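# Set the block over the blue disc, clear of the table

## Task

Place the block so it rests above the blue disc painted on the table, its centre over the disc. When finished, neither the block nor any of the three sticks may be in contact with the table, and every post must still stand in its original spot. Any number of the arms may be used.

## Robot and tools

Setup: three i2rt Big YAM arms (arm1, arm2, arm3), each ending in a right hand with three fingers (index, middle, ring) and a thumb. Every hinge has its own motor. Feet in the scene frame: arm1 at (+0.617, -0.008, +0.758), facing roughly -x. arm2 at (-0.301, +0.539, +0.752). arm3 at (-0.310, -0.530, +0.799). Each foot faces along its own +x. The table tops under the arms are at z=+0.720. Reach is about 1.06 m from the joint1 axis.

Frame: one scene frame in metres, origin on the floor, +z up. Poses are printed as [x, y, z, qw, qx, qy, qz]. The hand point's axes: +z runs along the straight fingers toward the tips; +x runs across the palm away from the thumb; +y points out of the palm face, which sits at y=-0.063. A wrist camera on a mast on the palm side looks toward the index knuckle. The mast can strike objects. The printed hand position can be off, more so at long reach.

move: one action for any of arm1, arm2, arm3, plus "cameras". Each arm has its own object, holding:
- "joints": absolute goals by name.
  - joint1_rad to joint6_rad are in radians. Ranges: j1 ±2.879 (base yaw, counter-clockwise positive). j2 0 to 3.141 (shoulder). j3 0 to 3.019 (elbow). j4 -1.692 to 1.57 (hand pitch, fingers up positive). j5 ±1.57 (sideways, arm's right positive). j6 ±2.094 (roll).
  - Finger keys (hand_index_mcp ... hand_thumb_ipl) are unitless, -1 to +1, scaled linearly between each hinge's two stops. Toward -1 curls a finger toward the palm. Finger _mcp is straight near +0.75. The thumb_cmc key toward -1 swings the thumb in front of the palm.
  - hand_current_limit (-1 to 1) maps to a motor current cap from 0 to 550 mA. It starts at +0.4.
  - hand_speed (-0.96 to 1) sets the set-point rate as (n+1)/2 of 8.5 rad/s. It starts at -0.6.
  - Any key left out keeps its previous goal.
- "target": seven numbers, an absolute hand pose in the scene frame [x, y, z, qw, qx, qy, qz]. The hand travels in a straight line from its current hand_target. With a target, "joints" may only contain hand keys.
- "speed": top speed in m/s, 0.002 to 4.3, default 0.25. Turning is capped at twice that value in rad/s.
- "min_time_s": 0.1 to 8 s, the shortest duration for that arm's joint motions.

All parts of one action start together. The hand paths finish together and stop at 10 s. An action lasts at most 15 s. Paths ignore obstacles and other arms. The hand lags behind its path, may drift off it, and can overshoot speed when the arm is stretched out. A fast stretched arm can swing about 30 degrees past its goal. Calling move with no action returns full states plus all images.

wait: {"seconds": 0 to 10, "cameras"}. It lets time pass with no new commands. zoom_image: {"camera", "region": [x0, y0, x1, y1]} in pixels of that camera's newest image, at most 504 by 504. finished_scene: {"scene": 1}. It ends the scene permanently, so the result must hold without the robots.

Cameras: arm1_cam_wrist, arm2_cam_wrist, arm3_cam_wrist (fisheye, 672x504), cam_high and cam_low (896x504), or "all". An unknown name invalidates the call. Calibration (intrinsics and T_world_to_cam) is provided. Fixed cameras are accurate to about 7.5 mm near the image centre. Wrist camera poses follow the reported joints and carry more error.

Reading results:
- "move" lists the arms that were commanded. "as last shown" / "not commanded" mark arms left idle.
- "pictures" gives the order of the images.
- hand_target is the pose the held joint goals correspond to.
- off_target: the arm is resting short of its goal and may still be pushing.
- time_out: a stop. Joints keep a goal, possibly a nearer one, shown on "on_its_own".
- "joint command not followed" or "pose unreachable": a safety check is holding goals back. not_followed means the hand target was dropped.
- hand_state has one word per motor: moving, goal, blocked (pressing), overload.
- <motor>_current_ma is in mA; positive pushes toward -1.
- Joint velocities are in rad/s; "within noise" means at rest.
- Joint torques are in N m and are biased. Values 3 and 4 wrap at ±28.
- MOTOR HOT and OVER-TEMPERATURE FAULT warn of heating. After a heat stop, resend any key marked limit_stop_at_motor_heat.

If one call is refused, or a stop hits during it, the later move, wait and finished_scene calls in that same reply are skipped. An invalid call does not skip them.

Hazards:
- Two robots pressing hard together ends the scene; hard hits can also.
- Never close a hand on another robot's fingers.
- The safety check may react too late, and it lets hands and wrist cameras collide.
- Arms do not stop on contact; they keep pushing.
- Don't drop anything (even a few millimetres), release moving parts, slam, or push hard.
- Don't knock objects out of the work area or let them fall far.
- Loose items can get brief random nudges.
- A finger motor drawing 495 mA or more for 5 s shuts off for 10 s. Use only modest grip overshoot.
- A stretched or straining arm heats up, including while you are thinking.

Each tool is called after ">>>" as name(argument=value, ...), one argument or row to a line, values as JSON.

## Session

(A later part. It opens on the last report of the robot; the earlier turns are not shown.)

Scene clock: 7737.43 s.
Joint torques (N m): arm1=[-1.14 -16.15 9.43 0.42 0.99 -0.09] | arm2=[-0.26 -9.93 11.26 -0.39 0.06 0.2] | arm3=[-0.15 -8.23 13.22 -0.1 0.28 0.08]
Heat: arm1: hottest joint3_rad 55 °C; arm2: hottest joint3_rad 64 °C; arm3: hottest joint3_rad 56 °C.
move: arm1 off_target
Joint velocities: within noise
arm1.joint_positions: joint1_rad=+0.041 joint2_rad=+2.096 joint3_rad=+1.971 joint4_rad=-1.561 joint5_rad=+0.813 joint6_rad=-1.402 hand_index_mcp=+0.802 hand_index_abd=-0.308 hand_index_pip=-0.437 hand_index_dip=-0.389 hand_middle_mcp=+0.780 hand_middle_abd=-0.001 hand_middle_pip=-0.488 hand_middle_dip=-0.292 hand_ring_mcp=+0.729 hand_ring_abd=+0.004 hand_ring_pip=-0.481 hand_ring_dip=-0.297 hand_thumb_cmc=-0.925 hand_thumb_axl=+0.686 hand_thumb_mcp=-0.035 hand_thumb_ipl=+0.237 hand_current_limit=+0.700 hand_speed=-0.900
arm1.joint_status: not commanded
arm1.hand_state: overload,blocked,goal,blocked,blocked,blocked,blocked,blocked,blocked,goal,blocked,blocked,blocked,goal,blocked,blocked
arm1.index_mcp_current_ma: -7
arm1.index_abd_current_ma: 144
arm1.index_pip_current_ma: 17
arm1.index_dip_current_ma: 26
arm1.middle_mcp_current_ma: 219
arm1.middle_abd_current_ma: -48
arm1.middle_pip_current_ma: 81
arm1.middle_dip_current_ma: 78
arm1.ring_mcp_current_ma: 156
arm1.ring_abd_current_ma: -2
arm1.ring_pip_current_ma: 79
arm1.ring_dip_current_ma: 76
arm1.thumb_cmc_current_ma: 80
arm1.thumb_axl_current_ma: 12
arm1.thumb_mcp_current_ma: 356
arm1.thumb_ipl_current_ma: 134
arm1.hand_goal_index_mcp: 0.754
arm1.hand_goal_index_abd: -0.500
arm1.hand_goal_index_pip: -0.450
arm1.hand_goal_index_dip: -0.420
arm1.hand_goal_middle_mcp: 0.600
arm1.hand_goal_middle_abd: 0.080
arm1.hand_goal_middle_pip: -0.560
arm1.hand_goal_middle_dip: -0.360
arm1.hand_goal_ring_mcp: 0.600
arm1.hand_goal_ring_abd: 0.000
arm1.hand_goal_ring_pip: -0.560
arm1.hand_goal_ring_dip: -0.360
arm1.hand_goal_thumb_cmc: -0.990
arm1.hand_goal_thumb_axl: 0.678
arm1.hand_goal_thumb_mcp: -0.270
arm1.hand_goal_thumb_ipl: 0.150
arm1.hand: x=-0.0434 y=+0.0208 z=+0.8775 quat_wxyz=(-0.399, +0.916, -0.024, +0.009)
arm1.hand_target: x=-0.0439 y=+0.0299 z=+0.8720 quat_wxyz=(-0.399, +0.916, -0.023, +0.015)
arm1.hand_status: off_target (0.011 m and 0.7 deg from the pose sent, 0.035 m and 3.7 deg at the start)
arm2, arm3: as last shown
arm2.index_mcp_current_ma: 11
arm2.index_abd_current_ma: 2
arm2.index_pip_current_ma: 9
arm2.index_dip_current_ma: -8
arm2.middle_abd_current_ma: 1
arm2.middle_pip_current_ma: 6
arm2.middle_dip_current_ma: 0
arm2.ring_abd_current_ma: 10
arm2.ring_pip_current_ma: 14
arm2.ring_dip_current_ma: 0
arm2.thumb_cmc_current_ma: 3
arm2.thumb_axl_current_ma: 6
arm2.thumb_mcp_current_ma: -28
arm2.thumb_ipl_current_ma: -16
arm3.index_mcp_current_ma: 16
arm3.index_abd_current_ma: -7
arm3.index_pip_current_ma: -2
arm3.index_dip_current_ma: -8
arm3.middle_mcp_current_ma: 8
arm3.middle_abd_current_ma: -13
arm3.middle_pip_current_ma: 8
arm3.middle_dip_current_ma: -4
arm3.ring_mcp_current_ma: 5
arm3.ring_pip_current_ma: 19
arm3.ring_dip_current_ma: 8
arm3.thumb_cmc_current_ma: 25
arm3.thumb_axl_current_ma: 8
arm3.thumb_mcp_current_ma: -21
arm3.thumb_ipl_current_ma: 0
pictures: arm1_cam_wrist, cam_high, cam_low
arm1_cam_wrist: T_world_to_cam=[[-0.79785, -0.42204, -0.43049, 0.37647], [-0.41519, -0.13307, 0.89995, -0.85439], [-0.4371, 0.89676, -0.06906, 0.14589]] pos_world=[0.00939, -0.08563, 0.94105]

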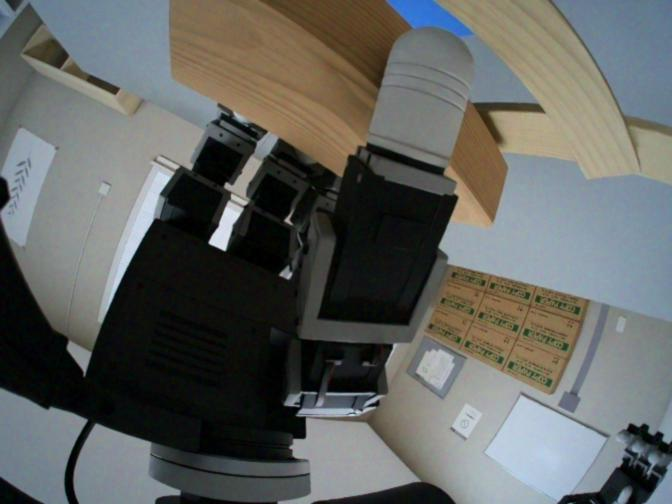

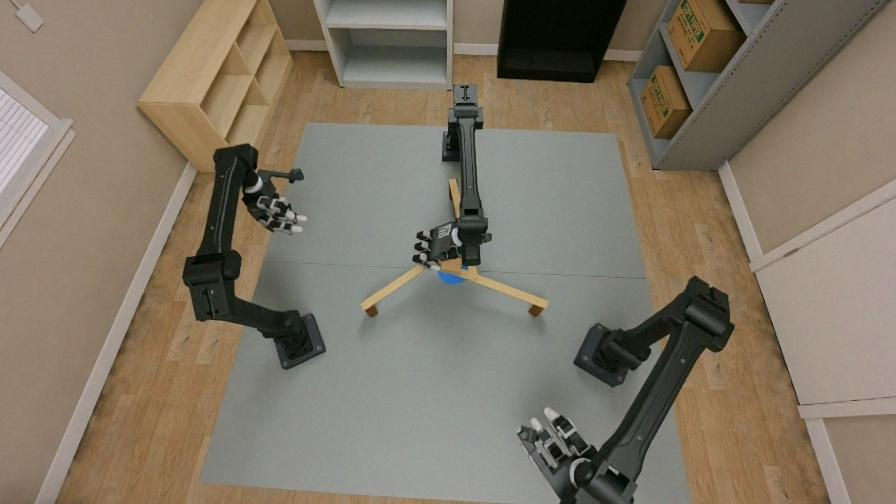

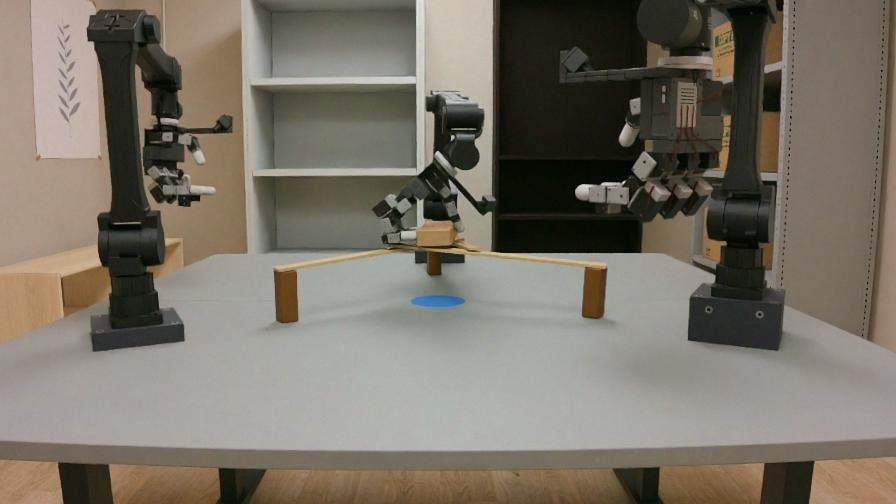

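>>> move(
  arm1={"target": [-0.042, 0.030, 0.866, -0.3992, 0.9164, -0.023, 0.015], "speed": 0.03},
  cameras=["cam_low", "arm1_cam_wrist"],
)

>>> zoom_image(
  camera="cam_low",
  region=[380, 210, 490, 270],
)

Scene clock: 7795.23 s.
Joint torques (N m): arm1=[-0.97 -16.32 8.65 0.44 0.79 -0.09] | arm2=[-0.32 -10.05 11.3 -0.42 0.06 0.2] | arm3=[-0.26 -8.29 13.19 -0.06 0.28 0.09]
Heat: arm1: hottest joint3_rad 55 °C; arm2: hottest joint3_rad 64 °C; arm3: hottest joint3_rad 56 °C.
move: arm1 done
Joint velocities: within noise
arm1.joint_positions: joint1_rad=+0.040 joint2_rad=+2.096 joint3_rad=+1.958 joint4_rad=-1.544 joint5_rad=+0.818 joint6_rad=-1.402 hand_index_mcp=+0.803 hand_index_abd=-0.308 hand_index_pip=-0.437 hand_index_dip=-0.394 hand_middle_mcp=+0.780 hand_middle_abd=-0.001 hand_middle_pip=-0.488 hand_middle_dip=-0.294 hand_ring_mcp=+0.729 hand_ring_abd=+0.004 hand_ring_pip=-0.481 hand_ring_dip=-0.297 hand_thumb_cmc=-0.925 hand_thumb_axl=+0.686 hand_thumb_mcp=-0.035 hand_thumb_ipl=+0.237 hand_current_limit=+0.700 hand_speed=-0.900
arm1.joint_status: not commanded
arm1.hand_state: overload,blocked,goal,blocked,blocked,blocked,blocked,blocked,blocked,goal,blocked,blocked,blocked,goal,blocked,blocked
arm1.index_mcp_current_ma: -6
arm1.index_abd_current_ma: 144
arm1.index_pip_current_ma: 14
arm1.index_dip_current_ma: 22
arm1.middle_mcp_current_ma: 220
arm1.middle_abd_current_ma: -51
arm1.middle_pip_current_ma: 81
arm1.middle_dip_current_ma: 74
arm1.ring_mcp_current_ma: 161
arm1.ring_abd_current_ma: -8
arm1.ring_pip_current_ma: 84
arm1.ring_dip_current_ma: 80
arm1.thumb_cmc_current_ma: 76
arm1.thumb_axl_current_ma: 7
arm1.thumb_mcp_current_ma: 356
arm1.thumb_ipl_current_ma: 136
arm1.hand_goal_index_mcp: 0.754
arm1.hand_goal_index_abd: -0.500
arm1.hand_goal_index_pip: -0.450
arm1.hand_goal_index_dip: -0.420
arm1.hand_goal_middle_mcp: 0.600
arm1.hand_goal_middle_abd: 0.080
arm1.hand_goal_middle_pip: -0.560
arm1.hand_goal_middle_dip: -0.360
arm1.hand_goal_ring_mcp: 0.600
arm1.hand_goal_ring_abd: 0.000
arm1.hand_goal_ring_pip: -0.560
arm1.hand_goal_ring_dip: -0.360
arm1.hand_goal_thumb_cmc: -0.990
arm1.hand_goal_thumb_axl: 0.678
arm1.hand_goal_thumb_mcp: -0.270
arm1.hand_goal_thumb_ipl: 0.150
arm1.hand: x=-0.0440 y=+0.0227 z=+0.8731 quat_wxyz=(-0.401, +0.916, -0.025, +0.007)
arm1.hand_target: x=-0.0419 y=+0.0299 z=+0.8660 quat_wxyz=(-0.399, +0.916, -0.023, +0.015)
arm1.hand_status: done (0.010 m and 1.0 deg from the pose sent, 0.015 m and 0.7 deg at the start)
arm2.joint_positions: joint1_rad=+1.300 joint2_rad=+1.396 joint3_rad=+1.355 joint4_rad=-1.565 joint5_rad=-0.005 joint6_rad=+1.931 hand_index_mcp=+0.252 hand_index_abd=-0.006 hand_index_pip=-0.181 hand_index_dip=+0.696 hand_middle_mcp=+0.253 hand_middle_abd=-0.005 hand_middle_pip=-0.181 hand_middle_dip=+0.701 hand_ring_mcp=+0.978 hand_ring_abd=+0.005 hand_ring_pip=-0.895 hand_ring_dip=-0.650 hand_thumb_cmc=-0.572 hand_thumb_axl=+0.681 hand_thumb_mcp=+0.109 hand_thumb_ipl=-0.404 hand_current_limit=+0.700 hand_speed=-0.850
arm2.joint_status: not commanded
arm2.hand_state: goal,goal,goal,goal,goal,goal,goal,goal,goal,goal,goal,goal,goal,goal,goal,goal
arm2.index_mcp_current_ma: 12
arm2.index_abd_current_ma: 0
arm2.index_pip_current_ma: 10
arm2.index_dip_current_ma: -7
arm2.middle_mcp_current_ma: 21
arm2.middle_abd_current_ma: -1
arm2.middle_pip_current_ma: 5
arm2.middle_dip_current_ma: 1
arm2.ring_mcp_current_ma: -3
arm2.ring_abd_current_ma: 15
arm2.ring_pip_current_ma: 12
arm2.ring_dip_current_ma: 2
arm2.thumb_cmc_current_ma: 1
arm2.thumb_axl_current_ma: 11
arm2.thumb_mcp_current_ma: -33
arm2.thumb_ipl_current_ma: -14
arm2.hand_goal_index_mcp: 0.246
arm2.hand_goal_index_abd: 0.000
arm2.hand_goal_index_pip: -0.190
arm2.hand_goal_index_dip: 0.696
arm2.hand_goal_middle_mcp: 0.246
arm2.hand_goal_middle_abd: 0.000
arm2.hand_goal_middle_pip: -0.190
arm2.hand_goal_middle_dip: 0.696
arm2.hand_goal_ring_mcp: 0.980
arm2.hand_goal_ring_abd: 0.000
arm2.hand_goal_ring_pip: -0.900
arm2.hand_goal_ring_dip: -0.650
arm2.hand_goal_thumb_cmc: -0.570
arm2.hand_goal_thumb_axl: 0.678
arm2.hand_goal_thumb_mcp: 0.120
arm2.hand_goal_thumb_ipl: -0.400
arm2.hand: x=+0.0502 y=+0.5553 z=+1.0048 quat_wxyz=(+0.006, +0.998, -0.058, -0.018)
arm2.hand_target: x=+0.0571 y=+0.5582 z=+1.0180 quat_wxyz=(+0.001, +0.998, -0.065, -0.002)
arm2.hand_status: not commanded
arm3: as last shown
arm3.index_mcp_current_ma: 19
arm3.index_abd_current_ma: 0
arm3.index_pip_current_ma: 7
arm3.index_dip_current_ma: 14
arm3.middle_mcp_current_ma: 5
arm3.middle_pip_current_ma: -2
arm3.middle_dip_current_ma: -1
arm3.ring_mcp_current_ma: 10
arm3.ring_abd_current_ma: -5
arm3.ring_pip_current_ma: 10
arm3.ring_dip_current_ma: 3
arm3.thumb_cmc_current_ma: -1
arm3.thumb_axl_current_ma: 19
arm3.thumb_mcp_current_ma: -37
arm3.thumb_ipl_current_ma: 3
pictures: arm1_cam_wrist, cam_low
arm1_cam_wrist: T_world_to_cam=[[-0.8001, -0.41956, -0.42873, 0.37326], [-0.41114, -0.13689, 0.90123, -0.8512], [-0.43681, 0.89734, -0.06297, 0.13831]] pos_world=[0.0091, -0.08403, 0.93587]

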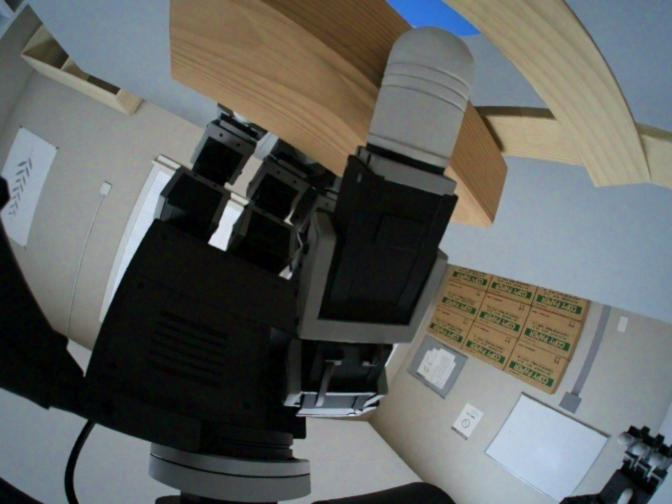

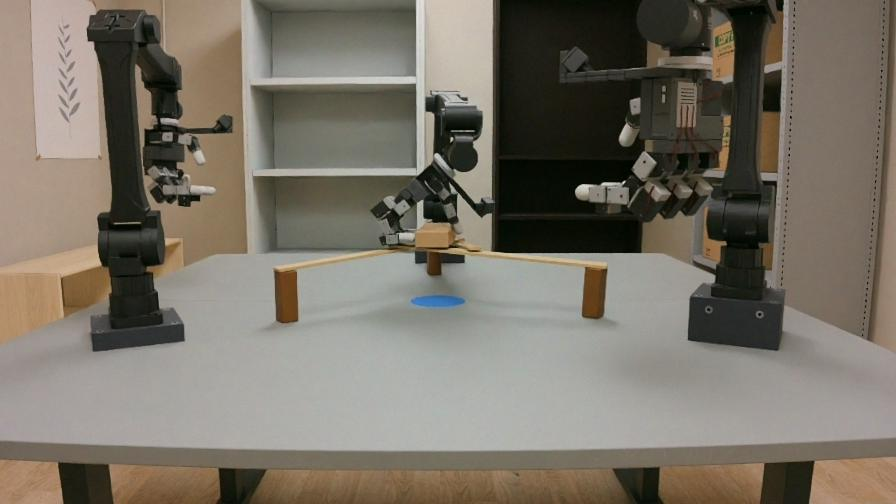

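Scaled by 4.582 from the camera's image (finer frame: 1280x720).

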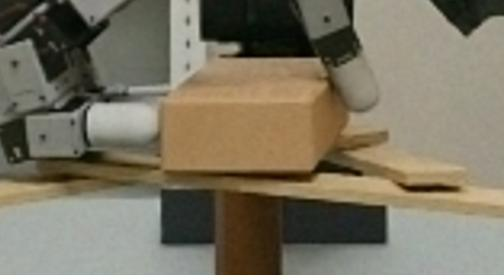

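>>> move(
  arm1={"target": [-0.041, 0.030, 0.861, -0.3992, 0.9164, -0.0225, 0.0165], "speed": 0.03},
  cameras=["cam_low", "cam_high"],
)

>>> zoom_image(
  camera="cam_low",
  region=[380, 210, 490, 270],
)

>>> zoom_image(
  camera="cam_high",
  region=[410, 210, 500, 300],
)

Scene clock: 7814.87 s.
Joint torques (N m): arm1=[-1.03 -16.26 8.2 0.49 0.67 -0.08] | arm2=[-0.26 -10.05 11.3 -0.39 0.07 0.2] | arm3=[-0.21 -8.29 13.27 -0.06 0.29 0.08]
Heat: arm1: hottest joint3_rad 52 °C; arm2: hottest joint3_rad 64 °C; arm3: hottest joint3_rad 56 °C.
move: arm1 off_target
Joint velocities: within noise
arm1.joint_positions: joint1_rad=+0.040 joint2_rad=+2.096 joint3_rad=+1.954 joint4_rad=-1.537 joint5_rad=+0.821 joint6_rad=-1.402 hand_index_mcp=+0.804 hand_index_abd=-0.308 hand_index_pip=-0.437 hand_index_dip=-0.407 hand_middle_mcp=+0.781 hand_middle_abd=-0.001 hand_middle_pip=-0.488 hand_middle_dip=-0.304 hand_ring_mcp=+0.729 hand_ring_abd=+0.003 hand_ring_pip=-0.481 hand_ring_dip=-0.305 hand_thumb_cmc=-0.925 hand_thumb_axl=+0.686 hand_thumb_mcp=-0.035 hand_thumb_ipl=+0.238 hand_current_limit=+0.700 hand_speed=-0.900
arm1.joint_status: not commanded
arm1.hand_state: overload,blocked,goal,goal,blocked,blocked,blocked,blocked,blocked,goal,blocked,blocked,blocked,goal,blocked,blocked
arm1.index_mcp_current_ma: -2
arm1.index_abd_current_ma: 147
arm1.index_pip_current_ma: 15
arm1.index_dip_current_ma: 8
arm1.middle_mcp_current_ma: 215
arm1.middle_abd_current_ma: -47
arm1.middle_pip_current_ma: 79
arm1.middle_dip_current_ma: 59
arm1.ring_mcp_current_ma: 155
arm1.ring_abd_current_ma: -10
arm1.ring_pip_current_ma: 86
arm1.ring_dip_current_ma: 73
arm1.thumb_cmc_current_ma: 77
arm1.thumb_axl_current_ma: 9
arm1.thumb_mcp_current_ma: 359
arm1.thumb_ipl_current_ma: 135
arm1.hand_goal_index_mcp: 0.754
arm1.hand_goal_index_abd: -0.500
arm1.hand_goal_index_pip: -0.450
arm1.hand_goal_index_dip: -0.420
arm1.hand_goal_middle_mcp: 0.600
arm1.hand_goal_middle_abd: 0.080
arm1.hand_goal_middle_pip: -0.560
arm1.hand_goal_middle_dip: -0.360
arm1.hand_goal_ring_mcp: 0.600
arm1.hand_goal_ring_abd: 0.000
arm1.hand_goal_ring_pip: -0.560
arm1.hand_goal_ring_dip: -0.360
arm1.hand_goal_thumb_cmc: -0.990
arm1.hand_goal_thumb_axl: 0.678
arm1.hand_goal_thumb_mcp: -0.270
arm1.hand_goal_thumb_ipl: 0.150
arm1.hand: x=-0.0444 y=+0.0231 z=+0.8715 quat_wxyz=(-0.402, +0.915, -0.026, +0.006)
arm1.hand_target: x=-0.0409 y=+0.0298 z=+0.8611 quat_wxyz=(-0.399, +0.916, -0.022, +0.017)
arm1.hand_status: off_target (0.013 m and 1.4 deg from the pose sent, 0.014 m and 1.2 deg at the start)
arm2: as last shown
arm2.index_mcp_current_ma: 10
arm2.index_abd_current_ma: 2
arm2.index_dip_current_ma: -4
arm2.middle_mcp_current_ma: 20
arm2.middle_dip_current_ma: -4
arm2.ring_mcp_current_ma: -5
arm2.ring_abd_current_ma: 14
arm2.ring_pip_current_ma: 13
arm2.thumb_axl_current_ma: 12
arm2.thumb_mcp_current_ma: -31
arm3.joint_positions: joint1_rad=+1.498 joint2_rad=+1.410 joint3_rad=+1.281 joint4_rad=-1.482 joint5_rad=-0.003 joint6_rad=+1.941 hand_index_mcp=+0.256 hand_index_abd=-0.008 hand_index_pip=-0.178 hand_index_dip=+0.697 hand_middle_mcp=+0.256 hand_middle_abd=-0.008 hand_middle_pip=-0.175 hand_middle_dip=+0.695 hand_ring_mcp=+0.255 hand_ring_abd=-0.010 hand_ring_pip=-0.174 hand_ring_dip=+0.702 hand_thumb_cmc=-0.571 hand_thumb_axl=+0.683 hand_thumb_mcp=+0.100 hand_thumb_ipl=-0.346 hand_current_limit=+0.700 hand_speed=-0.850
arm3.joint_status: not commanded
arm3.hand_state: goal,goal,goal,goal,goal,goal,goal,goal,goal,goal,goal,goal,goal,goal,blocked,goal
arm3.index_mcp_current_ma: 24
arm3.index_abd_current_ma: -14
arm3.index_pip_current_ma: 15
arm3.index_dip_current_ma: -13
arm3.middle_mcp_current_ma: 7
arm3.middle_abd_current_ma: 1
arm3.middle_pip_current_ma: 13
arm3.middle_dip_current_ma: 11
arm3.ring_mcp_current_ma: 20
arm3.ring_abd_current_ma: -12
arm3.ring_pip_current_ma: 16
arm3.ring_dip_current_ma: 5
arm3.thumb_cmc_current_ma: -9
arm3.thumb_axl_current_ma: 21
arm3.thumb_mcp_current_ma: -22
arm3.thumb_ipl_current_ma: -8
arm3.hand_goal_index_mcp: 0.246
arm3.hand_goal_index_abd: 0.000
arm3.hand_goal_index_pip: -0.190
arm3.hand_goal_index_dip: 0.696
arm3.hand_goal_middle_mcp: 0.246
arm3.hand_goal_middle_abd: 0.000
arm3.hand_goal_middle_pip: -0.190
arm3.hand_goal_middle_dip: 0.696
arm3.hand_goal_ring_mcp: 0.246
arm3.hand_goal_ring_abd: 0.000
arm3.hand_goal_ring_pip: -0.190
arm3.hand_goal_ring_dip: 0.696
arm3.hand_goal_thumb_cmc: -0.570
arm3.hand_goal_thumb_axl: 0.678
arm3.hand_goal_thumb_mcp: 0.120
arm3.hand_goal_thumb_ipl: -0.344
arm3.hand: x=-0.5544 y=-0.2755 z=+1.0196 quat_wxyz=(+0.019, +0.467, +0.884, -0.006)
arm3.hand_target: x=-0.5612 y=-0.2723 z=+1.0311 quat_wxyz=(+0.007, +0.470, +0.882, -0.005)
arm3.hand_status: not commanded
pictures: cam_high, cam_low

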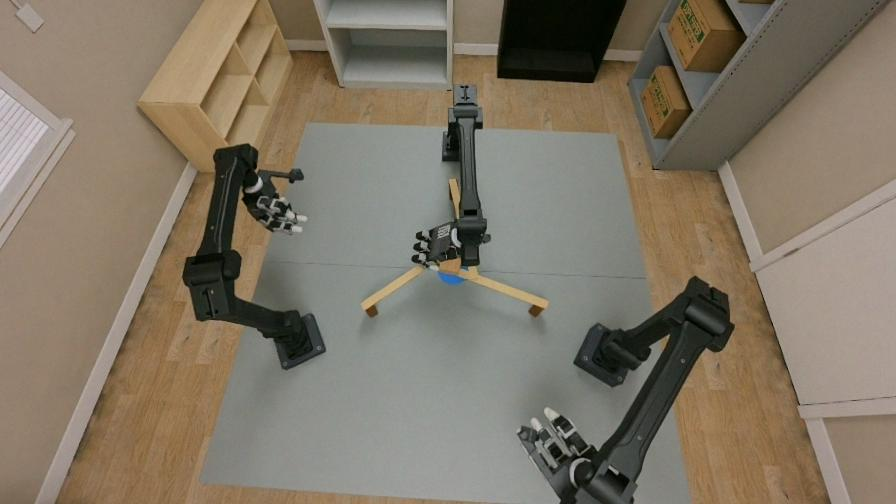

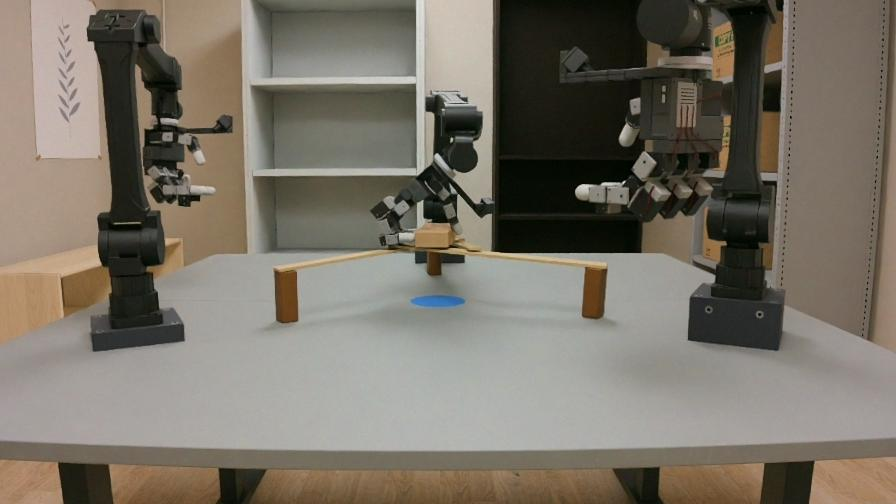

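Scaled by 4.582 from the camera's image (finer frame: 1280x720).

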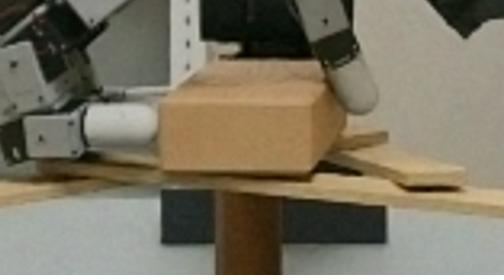

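Scaled by 5.600 from the camera's image (finer frame: 1280x720).

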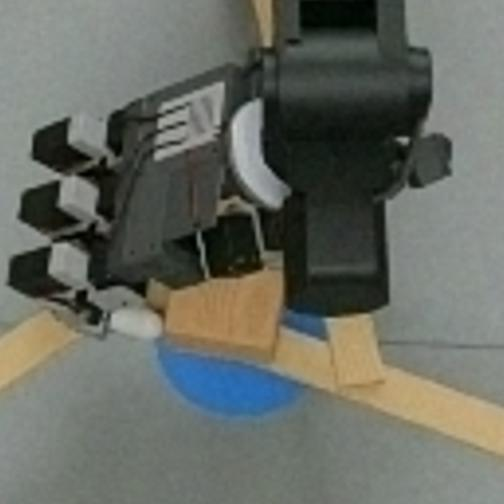

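>>> move(
  arm1={"target": [-0.041, 0.0285, 0.857, -0.3992, 0.9164, -0.0225, 0.0165], "speed": 0.03},
  cameras=["cam_low"],
)

>>> zoom_image(
  camera="cam_low",
  region=[390, 220, 480, 269],
)

Scene clock: 7848.70 s.
Joint torques (N m): arm1=[-0.79 -15.97 7.95 0.59 0.55 -0.05] | arm2=[-0.26 -9.99 11.29 -0.4 0.07 0.21] | arm3=[-0.26 -8.23 13.22 -0.03 0.28 0.07]
Heat: arm1: hottest joint3_rad 51 °C; arm2: hottest joint3_rad 64 °C; arm3: hottest joint3_rad 56 °C.
move: arm1 off_target
Joint velocities: within noise
arm1.joint_positions: joint1_rad=+0.040 joint2_rad=+2.096 joint3_rad=+1.951 joint4_rad=-1.533 joint5_rad=+0.823 joint6_rad=-1.402 hand_index_mcp=+0.805 hand_index_abd=-0.308 hand_index_pip=-0.438 hand_index_dip=-0.415 hand_middle_mcp=+0.781 hand_middle_abd=-0.001 hand_middle_pip=-0.488 hand_middle_dip=-0.311 hand_ring_mcp=+0.728 hand_ring_abd=+0.003 hand_ring_pip=-0.481 hand_ring_dip=-0.310 hand_thumb_cmc=-0.924 hand_thumb_axl=+0.686 hand_thumb_mcp=-0.035 hand_thumb_ipl=+0.238 hand_current_limit=+0.700 hand_speed=-0.900
arm1.joint_status: not commanded
arm1.hand_state: overload,blocked,goal,goal,blocked,blocked,blocked,blocked,blocked,goal,blocked,blocked,blocked,goal,blocked,blocked
arm1.index_mcp_current_ma: -1
arm1.index_abd_current_ma: 148
arm1.index_pip_current_ma: 13
arm1.index_dip_current_ma: -5
arm1.middle_mcp_current_ma: 219
arm1.middle_abd_current_ma: -47
arm1.middle_pip_current_ma: 82
arm1.middle_dip_current_ma: 48
arm1.ring_mcp_current_ma: 163
arm1.ring_abd_current_ma: -13
arm1.ring_pip_current_ma: 77
arm1.ring_dip_current_ma: 64
arm1.thumb_cmc_current_ma: 82
arm1.thumb_axl_current_ma: 6
arm1.thumb_mcp_current_ma: 363
arm1.thumb_ipl_current_ma: 138
arm1.hand_goal_index_mcp: 0.754
arm1.hand_goal_index_abd: -0.500
arm1.hand_goal_index_pip: -0.450
arm1.hand_goal_index_dip: -0.420
arm1.hand_goal_middle_mcp: 0.600
arm1.hand_goal_middle_abd: 0.080
arm1.hand_goal_middle_pip: -0.560
arm1.hand_goal_middle_dip: -0.360
arm1.hand_goal_ring_mcp: 0.600
arm1.hand_goal_ring_abd: 0.000
arm1.hand_goal_ring_pip: -0.560
arm1.hand_goal_ring_dip: -0.360
arm1.hand_goal_thumb_cmc: -0.990
arm1.hand_goal_thumb_axl: 0.678
arm1.hand_goal_thumb_mcp: -0.270
arm1.hand_goal_thumb_ipl: 0.150
arm1.hand: x=-0.0445 y=+0.0235 z=+0.8705 quat_wxyz=(-0.403, +0.915, -0.026, +0.005)
arm1.hand_target: x=-0.0408 y=+0.0283 z=+0.8572 quat_wxyz=(-0.399, +0.916, -0.022, +0.017)
arm1.hand_status: off_target (0.015 m and 1.5 deg from the pose sent, 0.016 m and 1.4 deg at the start)
arm2, arm3: as last shown
arm2.index_mcp_current_ma: 13
arm2.index_pip_current_ma: 9
arm2.index_dip_current_ma: -9
arm2.middle_mcp_current_ma: 18
arm2.middle_abd_current_ma: 0
arm2.middle_pip_current_ma: 4
arm2.middle_dip_current_ma: -3
arm2.ring_pip_current_ma: 18
arm2.ring_dip_current_ma: 5
arm2.thumb_axl_current_ma: 5
arm2.thumb_mcp_current_ma: -29
arm2.thumb_ipl_current_ma: -10
arm3.index_mcp_current_ma: 19
arm3.index_abd_current_ma: -1
arm3.index_pip_current_ma: 19
arm3.index_dip_current_ma: 1
arm3.middle_mcp_current_ma: 13
arm3.middle_pip_current_ma: 6
arm3.middle_dip_current_ma: 18
arm3.ring_mcp_current_ma: 13
arm3.ring_abd_current_ma: -15
arm3.ring_pip_current_ma: 21
arm3.ring_dip_current_ma: 10
arm3.thumb_cmc_current_ma: 7
arm3.thumb_axl_current_ma: 9
arm3.thumb_mcp_current_ma: -24
arm3.thumb_ipl_current_ma: 8

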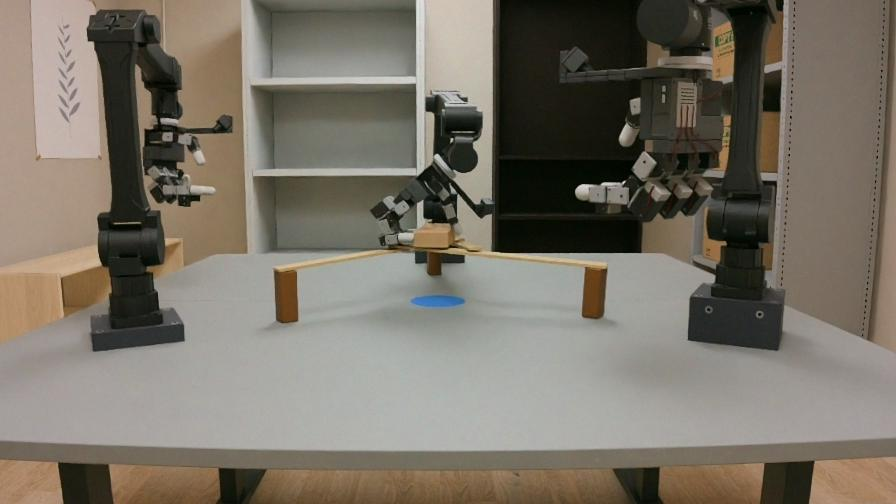

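Scaled by 5.600 from the camera's image (finer frame: 1280x720).

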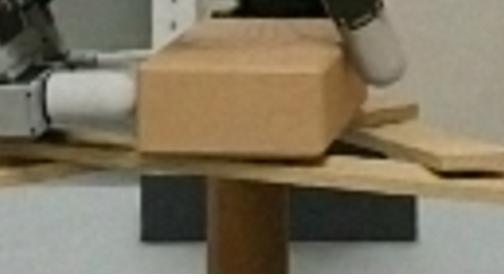

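>>> move(
  arm1={"joints": {"hand_middle_mcp": 0.68, "hand_middle_pip": -0.53, "hand_middle_dip": -0.345, "hand_ring_mcp": 0.67, "hand_ring_pip": -0.53, "hand_ring_dip": -0.345, "hand_thumb_mcp": -0.18, "hand_index_pip": -0.44, "hand_thumb_ipl": 0.18}},
  cameras=["cam_low"],
)

>>> zoom_image(
  camera="cam_low",
  region=[390, 220, 480, 269],
)

Scene clock: 7860.07 s.
Joint torques (N m): arm1=[-0.79 -16.09 7.95 0.59 0.55 -0.05] | arm2=[-0.32 -10.05 11.26 -0.42 0.07 0.21] | arm3=[-0.15 -8.23 13.19 -0.06 0.3 0.09]
Heat: arm1: hottest joint3_rad 50 °C; arm2: hottest joint3_rad 64 °C; arm3: hottest joint3_rad 56 °C.
move: arm1 off_target
Joint velocities: within noise
arm1.joint_positions: joint1_rad=+0.040 joint2_rad=+2.096 joint3_rad=+1.951 joint4_rad=-1.533 joint5_rad=+0.823 joint6_rad=-1.402 hand_index_mcp=+0.806 hand_index_abd=-0.308 hand_index_pip=-0.438 hand_index_dip=-0.415 hand_middle_mcp=+0.782 hand_middle_abd=-0.001 hand_middle_pip=-0.488 hand_middle_dip=-0.311 hand_ring_mcp=+0.728 hand_ring_abd=+0.004 hand_ring_pip=-0.479 hand_ring_dip=-0.310 hand_thumb_cmc=-0.925 hand_thumb_axl=+0.686 hand_thumb_mcp=-0.036 hand_thumb_ipl=+0.243 hand_current_limit=+0.700 hand_speed=-0.900
arm1.joint_status: hand_middle_mcp off_target (ended at +0.782, target +0.680); hand_middle_pip off_target (ended at -0.488, target -0.530); hand_middle_dip off_target (ended at -0.311, target -0.345); hand_ring_mcp off_target (ended at +0.728, target +0.670); hand_ring_pip off_target (ended at -0.479, target -0.530); hand_ring_dip off_target (ended at -0.310, target -0.345); hand_thumb_mcp off_target (ended at -0.036, target -0.180); hand_thumb_ipl off_target (ended at +0.243, target +0.180); the others done
arm1.hand_state: overload,blocked,goal,goal,blocked,blocked,blocked,blocked,blocked,goal,blocked,blocked,blocked,goal,blocked,blocked
arm1.index_mcp_current_ma: -4
arm1.index_abd_current_ma: 151
arm1.index_pip_current_ma: -5
arm1.index_dip_current_ma: -5
arm1.middle_mcp_current_ma: 119
arm1.middle_abd_current_ma: -44
arm1.middle_pip_current_ma: 49
arm1.middle_dip_current_ma: 29
arm1.ring_mcp_current_ma: 65
arm1.ring_abd_current_ma: -2
arm1.ring_pip_current_ma: 45
arm1.ring_dip_current_ma: 48
arm1.thumb_cmc_current_ma: 81
arm1.thumb_axl_current_ma: 11
arm1.thumb_mcp_current_ma: 215
arm1.thumb_ipl_current_ma: 99
arm1.hand_goal_index_mcp: 0.754
arm1.hand_goal_index_abd: -0.500
arm1.hand_goal_index_pip: -0.440
arm1.hand_goal_index_dip: -0.420
arm1.hand_goal_middle_mcp: 0.680
arm1.hand_goal_middle_abd: 0.080
arm1.hand_goal_middle_pip: -0.530
arm1.hand_goal_middle_dip: -0.344
arm1.hand_goal_ring_mcp: 0.670
arm1.hand_goal_ring_abd: 0.000
arm1.hand_goal_ring_pip: -0.530
arm1.hand_goal_ring_dip: -0.344
arm1.hand_goal_thumb_cmc: -0.990
arm1.hand_goal_thumb_axl: 0.678
arm1.hand_goal_thumb_mcp: -0.180
arm1.hand_goal_thumb_ipl: 0.180
arm1.hand: x=-0.0445 y=+0.0235 z=+0.8706 quat_wxyz=(-0.404, +0.915, -0.026, +0.005)
arm1.hand_target: x=-0.0408 y=+0.0283 z=+0.8572 quat_wxyz=(-0.399, +0.916, -0.022, +0.017)
arm1.hand_status: not commanded
arm2, arm3: as last shown
arm2.index_mcp_current_ma: 11
arm2.index_abd_current_ma: 3
arm2.index_pip_current_ma: 10
arm2.index_dip_current_ma: -3
arm2.middle_mcp_current_ma: 23
arm2.middle_abd_current_ma: -1
arm2.middle_dip_current_ma: 0
arm2.ring_mcp_current_ma: -6
arm2.ring_abd_current_ma: 11
arm2.ring_pip_current_ma: 16
arm2.ring_dip_current_ma: 2
arm2.thumb_cmc_current_ma: 6
arm2.thumb_axl_current_ma: 9
arm2.thumb_mcp_current_ma: -34
arm2.thumb_ipl_current_ma: -16
arm3.index_mcp_current_ma: 5
arm3.index_abd_current_ma: 4
arm3.index_pip_current_ma: 22
arm3.index_dip_current_ma: 10
arm3.middle_mcp_current_ma: 17
arm3.middle_abd_current_ma: -11
arm3.middle_pip_current_ma: 5
arm3.middle_dip_current_ma: -6
arm3.ring_mcp_current_ma: 12
arm3.ring_abd_current_ma: -9
arm3.ring_pip_current_ma: 30
arm3.ring_dip_current_ma: 5
arm3.thumb_cmc_current_ma: -7
arm3.thumb_axl_current_ma: 20
arm3.thumb_mcp_current_ma: -15
arm3.thumb_ipl_current_ma: -5

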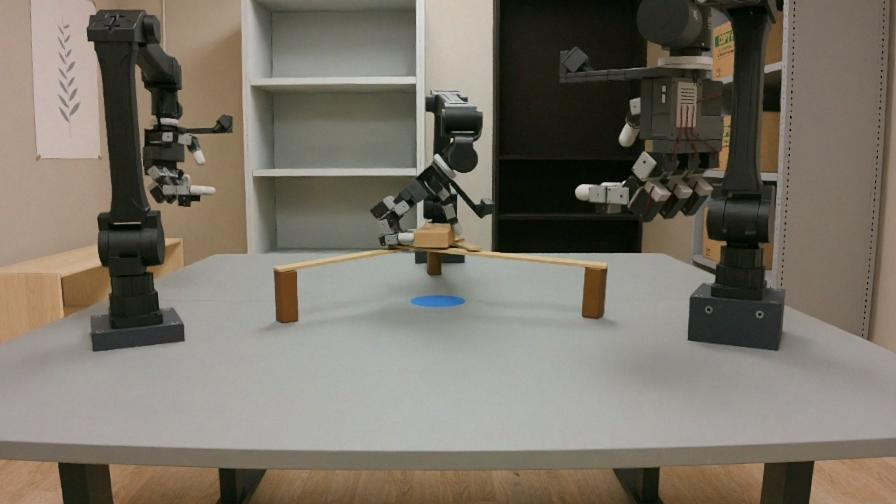

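Scaled by 5.600 from the camera's image (finer frame: 1280x720).

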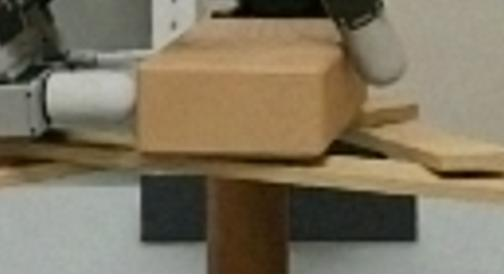

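>>> move(
  arm1={"joints": {"hand_middle_mcp": 0.72, "hand_middle_pip": -0.51, "hand_middle_dip": -0.335, "hand_ring_mcp": 0.70, "hand_ring_pip": -0.505, "hand_ring_dip": -0.33, "hand_thumb_mcp": -0.12, "hand_thumb_ipl": 0.20}},
  cameras=["cam_low"],
)

>>> zoom_image(
  camera="cam_low",
  region=[390, 220, 480, 269],
)

Scene clock: 7866.93 s.
Joint torques (N m): arm1=[-0.79 -16.03 7.97 0.59 0.55 -0.05] | arm2=[-0.38 -9.99 11.28 -0.42 0.06 0.2] | arm3=[-0.32 -8.47 13.2 -0.12 0.28 0.09]
Heat: arm1: hottest joint3_rad 49 °C; arm2: hottest joint3_rad 64 °C; arm3: hottest joint3_rad 56 °C.
move: arm1 off_target
Joint velocities: within noise
arm1.joint_positions: joint1_rad=+0.040 joint2_rad=+2.096 joint3_rad=+1.951 joint4_rad=-1.533 joint5_rad=+0.823 joint6_rad=-1.402 hand_index_mcp=+0.809 hand_index_abd=-0.308 hand_index_pip=-0.441 hand_index_dip=-0.416 hand_middle_mcp=+0.785 hand_middle_abd=+0.000 hand_middle_pip=-0.488 hand_middle_dip=-0.311 hand_ring_mcp=+0.728 hand_ring_abd=+0.004 hand_ring_pip=-0.474 hand_ring_dip=-0.310 hand_thumb_cmc=-0.925 hand_thumb_axl=+0.685 hand_thumb_mcp=-0.037 hand_thumb_ipl=+0.246 hand_current_limit=+0.700 hand_speed=-0.900
arm1.joint_status: hand_middle_mcp off_target (ended at +0.785, target +0.720); hand_middle_pip off_target (ended at -0.488, target -0.510); hand_middle_dip off_target (ended at -0.311, target -0.335); hand_ring_mcp off_target (ended at +0.728, target +0.700); hand_ring_pip off_target (ended at -0.474, target -0.505); hand_ring_dip off_target (ended at -0.310, target -0.330); hand_thumb_mcp off_target (ended at -0.037, target -0.120); hand_thumb_ipl off_target (ended at +0.246, target +0.200)
arm1.hand_state: overload,blocked,goal,goal,blocked,blocked,blocked,blocked,blocked,goal,blocked,blocked,blocked,goal,blocked,blocked
arm1.index_mcp_current_ma: -4
arm1.index_abd_current_ma: 147
arm1.index_pip_current_ma: -3
arm1.index_dip_current_ma: -8
arm1.middle_mcp_current_ma: 72
arm1.middle_abd_current_ma: -52
arm1.middle_pip_current_ma: 24
arm1.middle_dip_current_ma: 22
arm1.ring_mcp_current_ma: 32
arm1.ring_abd_current_ma: -7
arm1.ring_pip_current_ma: 30
arm1.ring_dip_current_ma: 28
arm1.thumb_cmc_current_ma: 78
arm1.thumb_axl_current_ma: 13
arm1.thumb_mcp_current_ma: 115
arm1.thumb_ipl_current_ma: 68
arm1.hand_goal_index_mcp: 0.754
arm1.hand_goal_index_abd: -0.500
arm1.hand_goal_index_pip: -0.440
arm1.hand_goal_index_dip: -0.420
arm1.hand_goal_middle_mcp: 0.720
arm1.hand_goal_middle_abd: 0.080
arm1.hand_goal_middle_pip: -0.510
arm1.hand_goal_middle_dip: -0.334
arm1.hand_goal_ring_mcp: 0.700
arm1.hand_goal_ring_abd: 0.000
arm1.hand_goal_ring_pip: -0.504
arm1.hand_goal_ring_dip: -0.330
arm1.hand_goal_thumb_cmc: -0.990
arm1.hand_goal_thumb_axl: 0.678
arm1.hand_goal_thumb_mcp: -0.120
arm1.hand_goal_thumb_ipl: 0.200
arm1.hand: x=-0.0445 y=+0.0235 z=+0.8706 quat_wxyz=(-0.404, +0.915, -0.026, +0.005)
arm1.hand_target: x=-0.0408 y=+0.0283 z=+0.8572 quat_wxyz=(-0.399, +0.916, -0.022, +0.017)
arm1.hand_status: not commanded
arm2, arm3: as last shown
arm2.index_mcp_current_ma: 12
arm2.index_abd_current_ma: 1
arm2.index_pip_current_ma: 9
arm2.index_dip_current_ma: -9
arm2.middle_mcp_current_ma: 19
arm2.middle_abd_current_ma: -2
arm2.middle_pip_current_ma: 7
arm2.middle_dip_current_ma: -3
arm2.ring_mcp_current_ma: -2
arm2.ring_abd_current_ma: 14
arm2.ring_dip_current_ma: 4
arm2.thumb_cmc_current_ma: 2
arm2.thumb_axl_current_ma: 7
arm2.thumb_mcp_current_ma: -36
arm2.thumb_ipl_current_ma: -13
arm3.index_mcp_current_ma: 18
arm3.index_abd_current_ma: -6
arm3.index_pip_current_ma: 8
arm3.index_dip_current_ma: 9
arm3.middle_mcp_current_ma: -6
arm3.middle_dip_current_ma: 6
arm3.ring_mcp_current_ma: 4
arm3.ring_abd_current_ma: -22
arm3.ring_pip_current_ma: 31
arm3.ring_dip_current_ma: 0
arm3.thumb_cmc_current_ma: -8
arm3.thumb_axl_current_ma: 19
arm3.thumb_mcp_current_ma: -34
arm3.thumb_ipl_current_ma: -4

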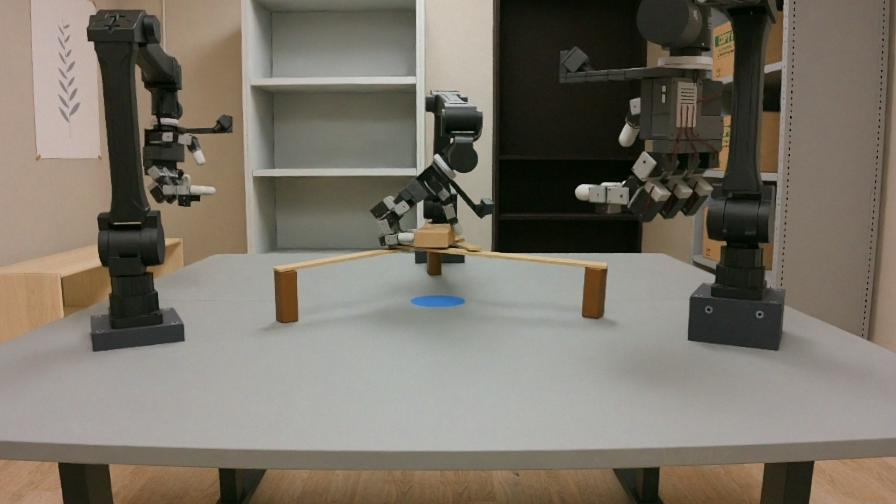

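Scaled by 5.600 from the camera's image (finer frame: 1280x720).

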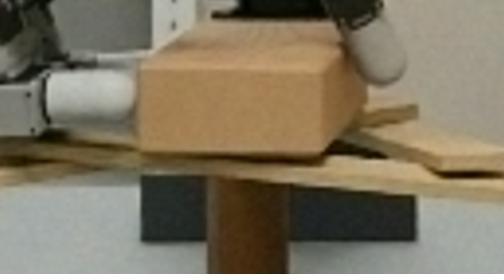

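>>> move(
  arm1={"joints": {"hand_middle_mcp": 0.755, "hand_middle_pip": -0.50, "hand_middle_dip": -0.325, "hand_ring_mcp": 0.72, "hand_ring_pip": -0.49, "hand_ring_dip": -0.32, "hand_thumb_mcp": -0.075, "hand_thumb_ipl": 0.215, "hand_thumb_cmc": -0.95}},
  cameras=["cam_low"],
)

>>> zoom_image(
  camera="cam_low",
  region=[390, 220, 480, 269],
)

Scene clock: 7875.33 s.
Joint torques (N m): arm1=[-0.79 -16.03 7.95 0.59 0.55 -0.04] | arm2=[-0.38 -9.99 11.29 -0.42 0.07 0.2] | arm3=[-0.21 -8.35 13.22 -0.08 0.28 0.08]
Heat: arm1: hottest joint3_rad 49 °C; arm2: hottest joint3_rad 64 °C; arm3: hottest joint3_rad 57 °C.
move: arm1 off_target
Joint velocities: within noise
arm1.joint_positions: joint1_rad=+0.040 joint2_rad=+2.096 joint3_rad=+1.951 joint4_rad=-1.533 joint5_rad=+0.823 joint6_rad=-1.402 hand_index_mcp=+0.809 hand_index_abd=-0.308 hand_index_pip=-0.443 hand_index_dip=-0.414 hand_middle_mcp=+0.786 hand_middle_abd=+0.000 hand_middle_pip=-0.489 hand_middle_dip=-0.312 hand_ring_mcp=+0.727 hand_ring_abd=+0.004 hand_ring_pip=-0.470 hand_ring_dip=-0.310 hand_thumb_cmc=-0.924 hand_thumb_axl=+0.685 hand_thumb_mcp=-0.037 hand_thumb_ipl=+0.245 hand_current_limit=+0.700 hand_speed=-0.900
arm1.joint_status: hand_middle_mcp off_target (ended at +0.786, target +0.755); hand_thumb_cmc off_target (ended at -0.924, target -0.950); hand_thumb_mcp off_target (ended at -0.037, target -0.075); hand_thumb_ipl off_target (ended at +0.245, target +0.215); the others done
arm1.hand_state: overload,blocked,goal,goal,blocked,blocked,goal,goal,goal,goal,goal,goal,blocked,goal,blocked,blocked
arm1.index_mcp_current_ma: -2
arm1.index_abd_current_ma: 143
arm1.index_pip_current_ma: -2
arm1.index_dip_current_ma: 3
arm1.middle_mcp_current_ma: 22
arm1.middle_abd_current_ma: -47
arm1.middle_pip_current_ma: 9
arm1.middle_dip_current_ma: 12
arm1.ring_mcp_current_ma: 2
arm1.ring_abd_current_ma: -5
arm1.ring_pip_current_ma: 16
arm1.ring_dip_current_ma: 17
arm1.thumb_cmc_current_ma: 31
arm1.thumb_axl_current_ma: 8
arm1.thumb_mcp_current_ma: 49
arm1.thumb_ipl_current_ma: 43
arm1.hand_goal_index_mcp: 0.754
arm1.hand_goal_index_abd: -0.500
arm1.hand_goal_index_pip: -0.440
arm1.hand_goal_index_dip: -0.420
arm1.hand_goal_middle_mcp: 0.756
arm1.hand_goal_middle_abd: 0.080
arm1.hand_goal_middle_pip: -0.500
arm1.hand_goal_middle_dip: -0.324
arm1.hand_goal_ring_mcp: 0.720
arm1.hand_goal_ring_abd: 0.000
arm1.hand_goal_ring_pip: -0.490
arm1.hand_goal_ring_dip: -0.320
arm1.hand_goal_thumb_cmc: -0.950
arm1.hand_goal_thumb_axl: 0.678
arm1.hand_goal_thumb_mcp: -0.074
arm1.hand_goal_thumb_ipl: 0.216
arm1.hand: x=-0.0445 y=+0.0235 z=+0.8706 quat_wxyz=(-0.404, +0.915, -0.026, +0.005)
arm1.hand_target: x=-0.0408 y=+0.0283 z=+0.8572 quat_wxyz=(-0.399, +0.916, -0.022, +0.017)
arm1.hand_status: not commanded
arm2, arm3: as last shown
arm2.index_mcp_current_ma: 16
arm2.index_abd_current_ma: 0
arm2.index_pip_current_ma: 14
arm2.index_dip_current_ma: -2
arm2.middle_mcp_current_ma: 24
arm2.middle_pip_current_ma: 3
arm2.middle_dip_current_ma: 0
arm2.ring_mcp_current_ma: 0
arm2.ring_pip_current_ma: 14
arm2.ring_dip_current_ma: 0
arm2.thumb_cmc_current_ma: 4
arm2.thumb_axl_current_ma: 9
arm2.thumb_mcp_current_ma: -32
arm2.thumb_ipl_current_ma: -15
arm3.index_mcp_current_ma: 26
arm3.index_abd_current_ma: -13
arm3.index_pip_current_ma: 7
arm3.index_dip_current_ma: 14
arm3.middle_mcp_current_ma: 3
arm3.middle_abd_current_ma: -9
arm3.middle_pip_current_ma: 17
arm3.middle_dip_current_ma: 20
arm3.ring_mcp_current_ma: 12
arm3.ring_abd_current_ma: -4
arm3.ring_pip_current_ma: 15
arm3.ring_dip_current_ma: 9
arm3.thumb_cmc_current_ma: 2
arm3.thumb_axl_current_ma: 12
arm3.thumb_mcp_current_ma: -16

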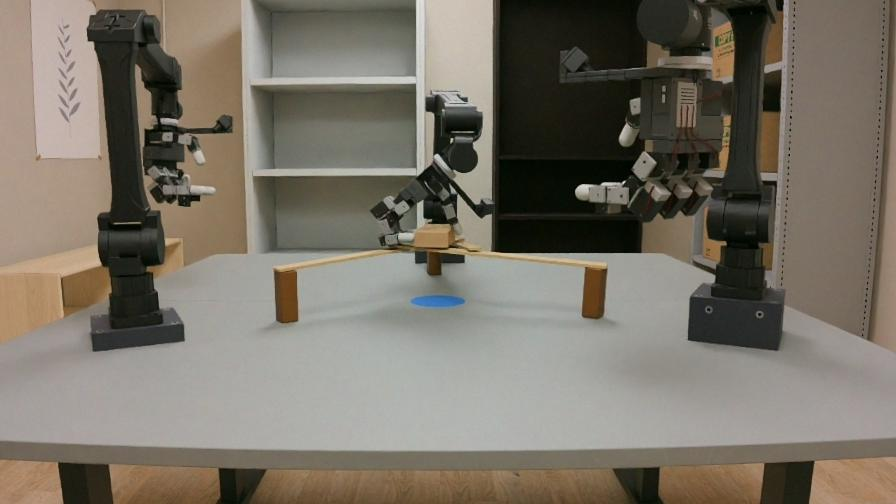

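Scaled by 5.600 from the camera's image (finer frame: 1280x720).

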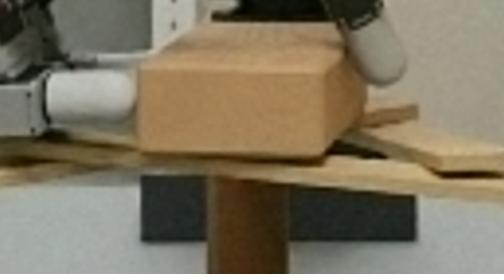

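>>> move(
  arm1={"joints": {"hand_middle_mcp": 0.80, "hand_middle_pip": -0.495, "hand_middle_dip": -0.315, "hand_ring_mcp": 0.75, "hand_ring_pip": -0.475, "hand_ring_dip": -0.31, "hand_thumb_mcp": -0.03, "hand_thumb_ipl": 0.235, "hand_thumb_cmc": -0.93}},
  cameras=["cam_low"],
)

>>> zoom_image(
  camera="cam_low",
  region=[390, 220, 480, 269],
)

Scene clock: 7883.53 s.
Joint torques (N m): arm1=[-0.79 -16.03 7.95 0.55 0.63 -0.04] | arm2=[-0.32 -10.05 11.26 -0.4 0.07 0.2] | arm3=[-0.32 -8.35 13.2 -0.09 0.28 0.08]
Heat: arm1: hottest joint3_rad 48 °C; arm2: hottest joint3_rad 65 °C; arm3: hottest joint3_rad 57 °C.
move: arm1 off_target
Joint velocities: within noise
arm1.joint_positions: joint1_rad=+0.040 joint2_rad=+2.096 joint3_rad=+1.951 joint4_rad=-1.532 joint5_rad=+0.821 joint6_rad=-1.402 hand_index_mcp=+0.804 hand_index_abd=-0.310 hand_index_pip=-0.446 hand_index_dip=-0.410 hand_middle_mcp=+0.798 hand_middle_abd=+0.000 hand_middle_pip=-0.490 hand_middle_dip=-0.312 hand_ring_mcp=+0.725 hand_ring_abd=+0.004 hand_ring_pip=-0.470 hand_ring_dip=-0.310 hand_thumb_cmc=-0.917 hand_thumb_axl=+0.685 hand_thumb_mcp=-0.034 hand_thumb_ipl=+0.245 hand_current_limit=+0.700 hand_speed=-0.900
arm1.joint_status: hand_ring_mcp off_target (ended at +0.725, target +0.750); the others done
arm1.hand_state: overload,blocked,goal,goal,goal,blocked,goal,goal,blocked,goal,goal,goal,goal,goal,goal,goal
arm1.index_mcp_current_ma: -2
arm1.index_abd_current_ma: 143
arm1.index_pip_current_ma: -3
arm1.index_dip_current_ma: 0
arm1.middle_mcp_current_ma: -11
arm1.middle_abd_current_ma: -44
arm1.middle_pip_current_ma: 3
arm1.middle_dip_current_ma: 2
arm1.ring_mcp_current_ma: -25
arm1.ring_abd_current_ma: -3
arm1.ring_pip_current_ma: -3
arm1.ring_dip_current_ma: 18
arm1.thumb_cmc_current_ma: 18
arm1.thumb_axl_current_ma: 6
arm1.thumb_mcp_current_ma: -11
arm1.thumb_ipl_current_ma: 17
arm1.hand_goal_index_mcp: 0.754
arm1.hand_goal_index_abd: -0.500
arm1.hand_goal_index_pip: -0.440
arm1.hand_goal_index_dip: -0.420
arm1.hand_goal_middle_mcp: 0.800
arm1.hand_goal_middle_abd: 0.080
arm1.hand_goal_middle_pip: -0.494
arm1.hand_goal_middle_dip: -0.314
arm1.hand_goal_ring_mcp: 0.750
arm1.hand_goal_ring_abd: 0.000
arm1.hand_goal_ring_pip: -0.474
arm1.hand_goal_ring_dip: -0.310
arm1.hand_goal_thumb_cmc: -0.930
arm1.hand_goal_thumb_axl: 0.678
arm1.hand_goal_thumb_mcp: -0.030
arm1.hand_goal_thumb_ipl: 0.236
arm1.hand: x=-0.0447 y=+0.0232 z=+0.8704 quat_wxyz=(-0.403, +0.915, -0.026, +0.005)
arm1.hand_target: x=-0.0409 y=+0.0283 z=+0.8572 quat_wxyz=(-0.399, +0.916, -0.022, +0.017)
arm1.hand_status: not commanded
arm2, arm3: as last shown
arm2.index_mcp_current_ma: 14
arm2.index_abd_current_ma: 2
arm2.index_pip_current_ma: 4
arm2.index_dip_current_ma: -8
arm2.middle_mcp_current_ma: 20
arm2.middle_abd_current_ma: -3
arm2.middle_dip_current_ma: -5
arm2.ring_mcp_current_ma: -3
arm2.ring_abd_current_ma: 16
arm2.ring_dip_current_ma: 4
arm2.thumb_cmc_current_ma: 2
arm2.thumb_axl_current_ma: 7
arm2.thumb_mcp_current_ma: -34
arm3.index_mcp_current_ma: 11
arm3.index_abd_current_ma: -3
arm3.index_pip_current_ma: 26
arm3.index_dip_current_ma: 12
arm3.middle_mcp_current_ma: 7
arm3.middle_abd_current_ma: -1
arm3.middle_pip_current_ma: 9
arm3.middle_dip_current_ma: 0
arm3.ring_mcp_current_ma: 2
arm3.ring_abd_current_ma: -11
arm3.ring_pip_current_ma: 20
arm3.ring_dip_current_ma: 8
arm3.thumb_cmc_current_ma: 11
arm3.thumb_axl_current_ma: 19
arm3.thumb_mcp_current_ma: -30
arm3.thumb_ipl_current_ma: 7

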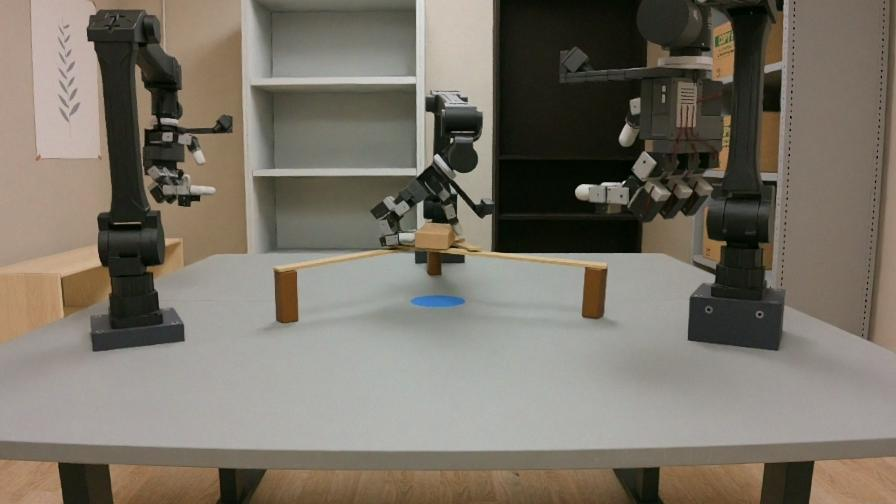

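Scaled by 5.600 from the camera's image (finer frame: 1280x720).

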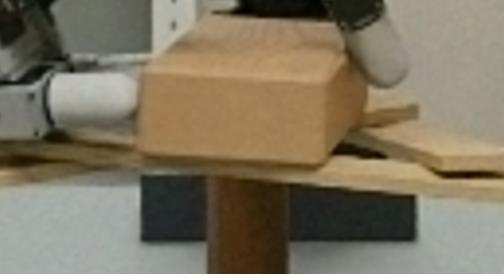

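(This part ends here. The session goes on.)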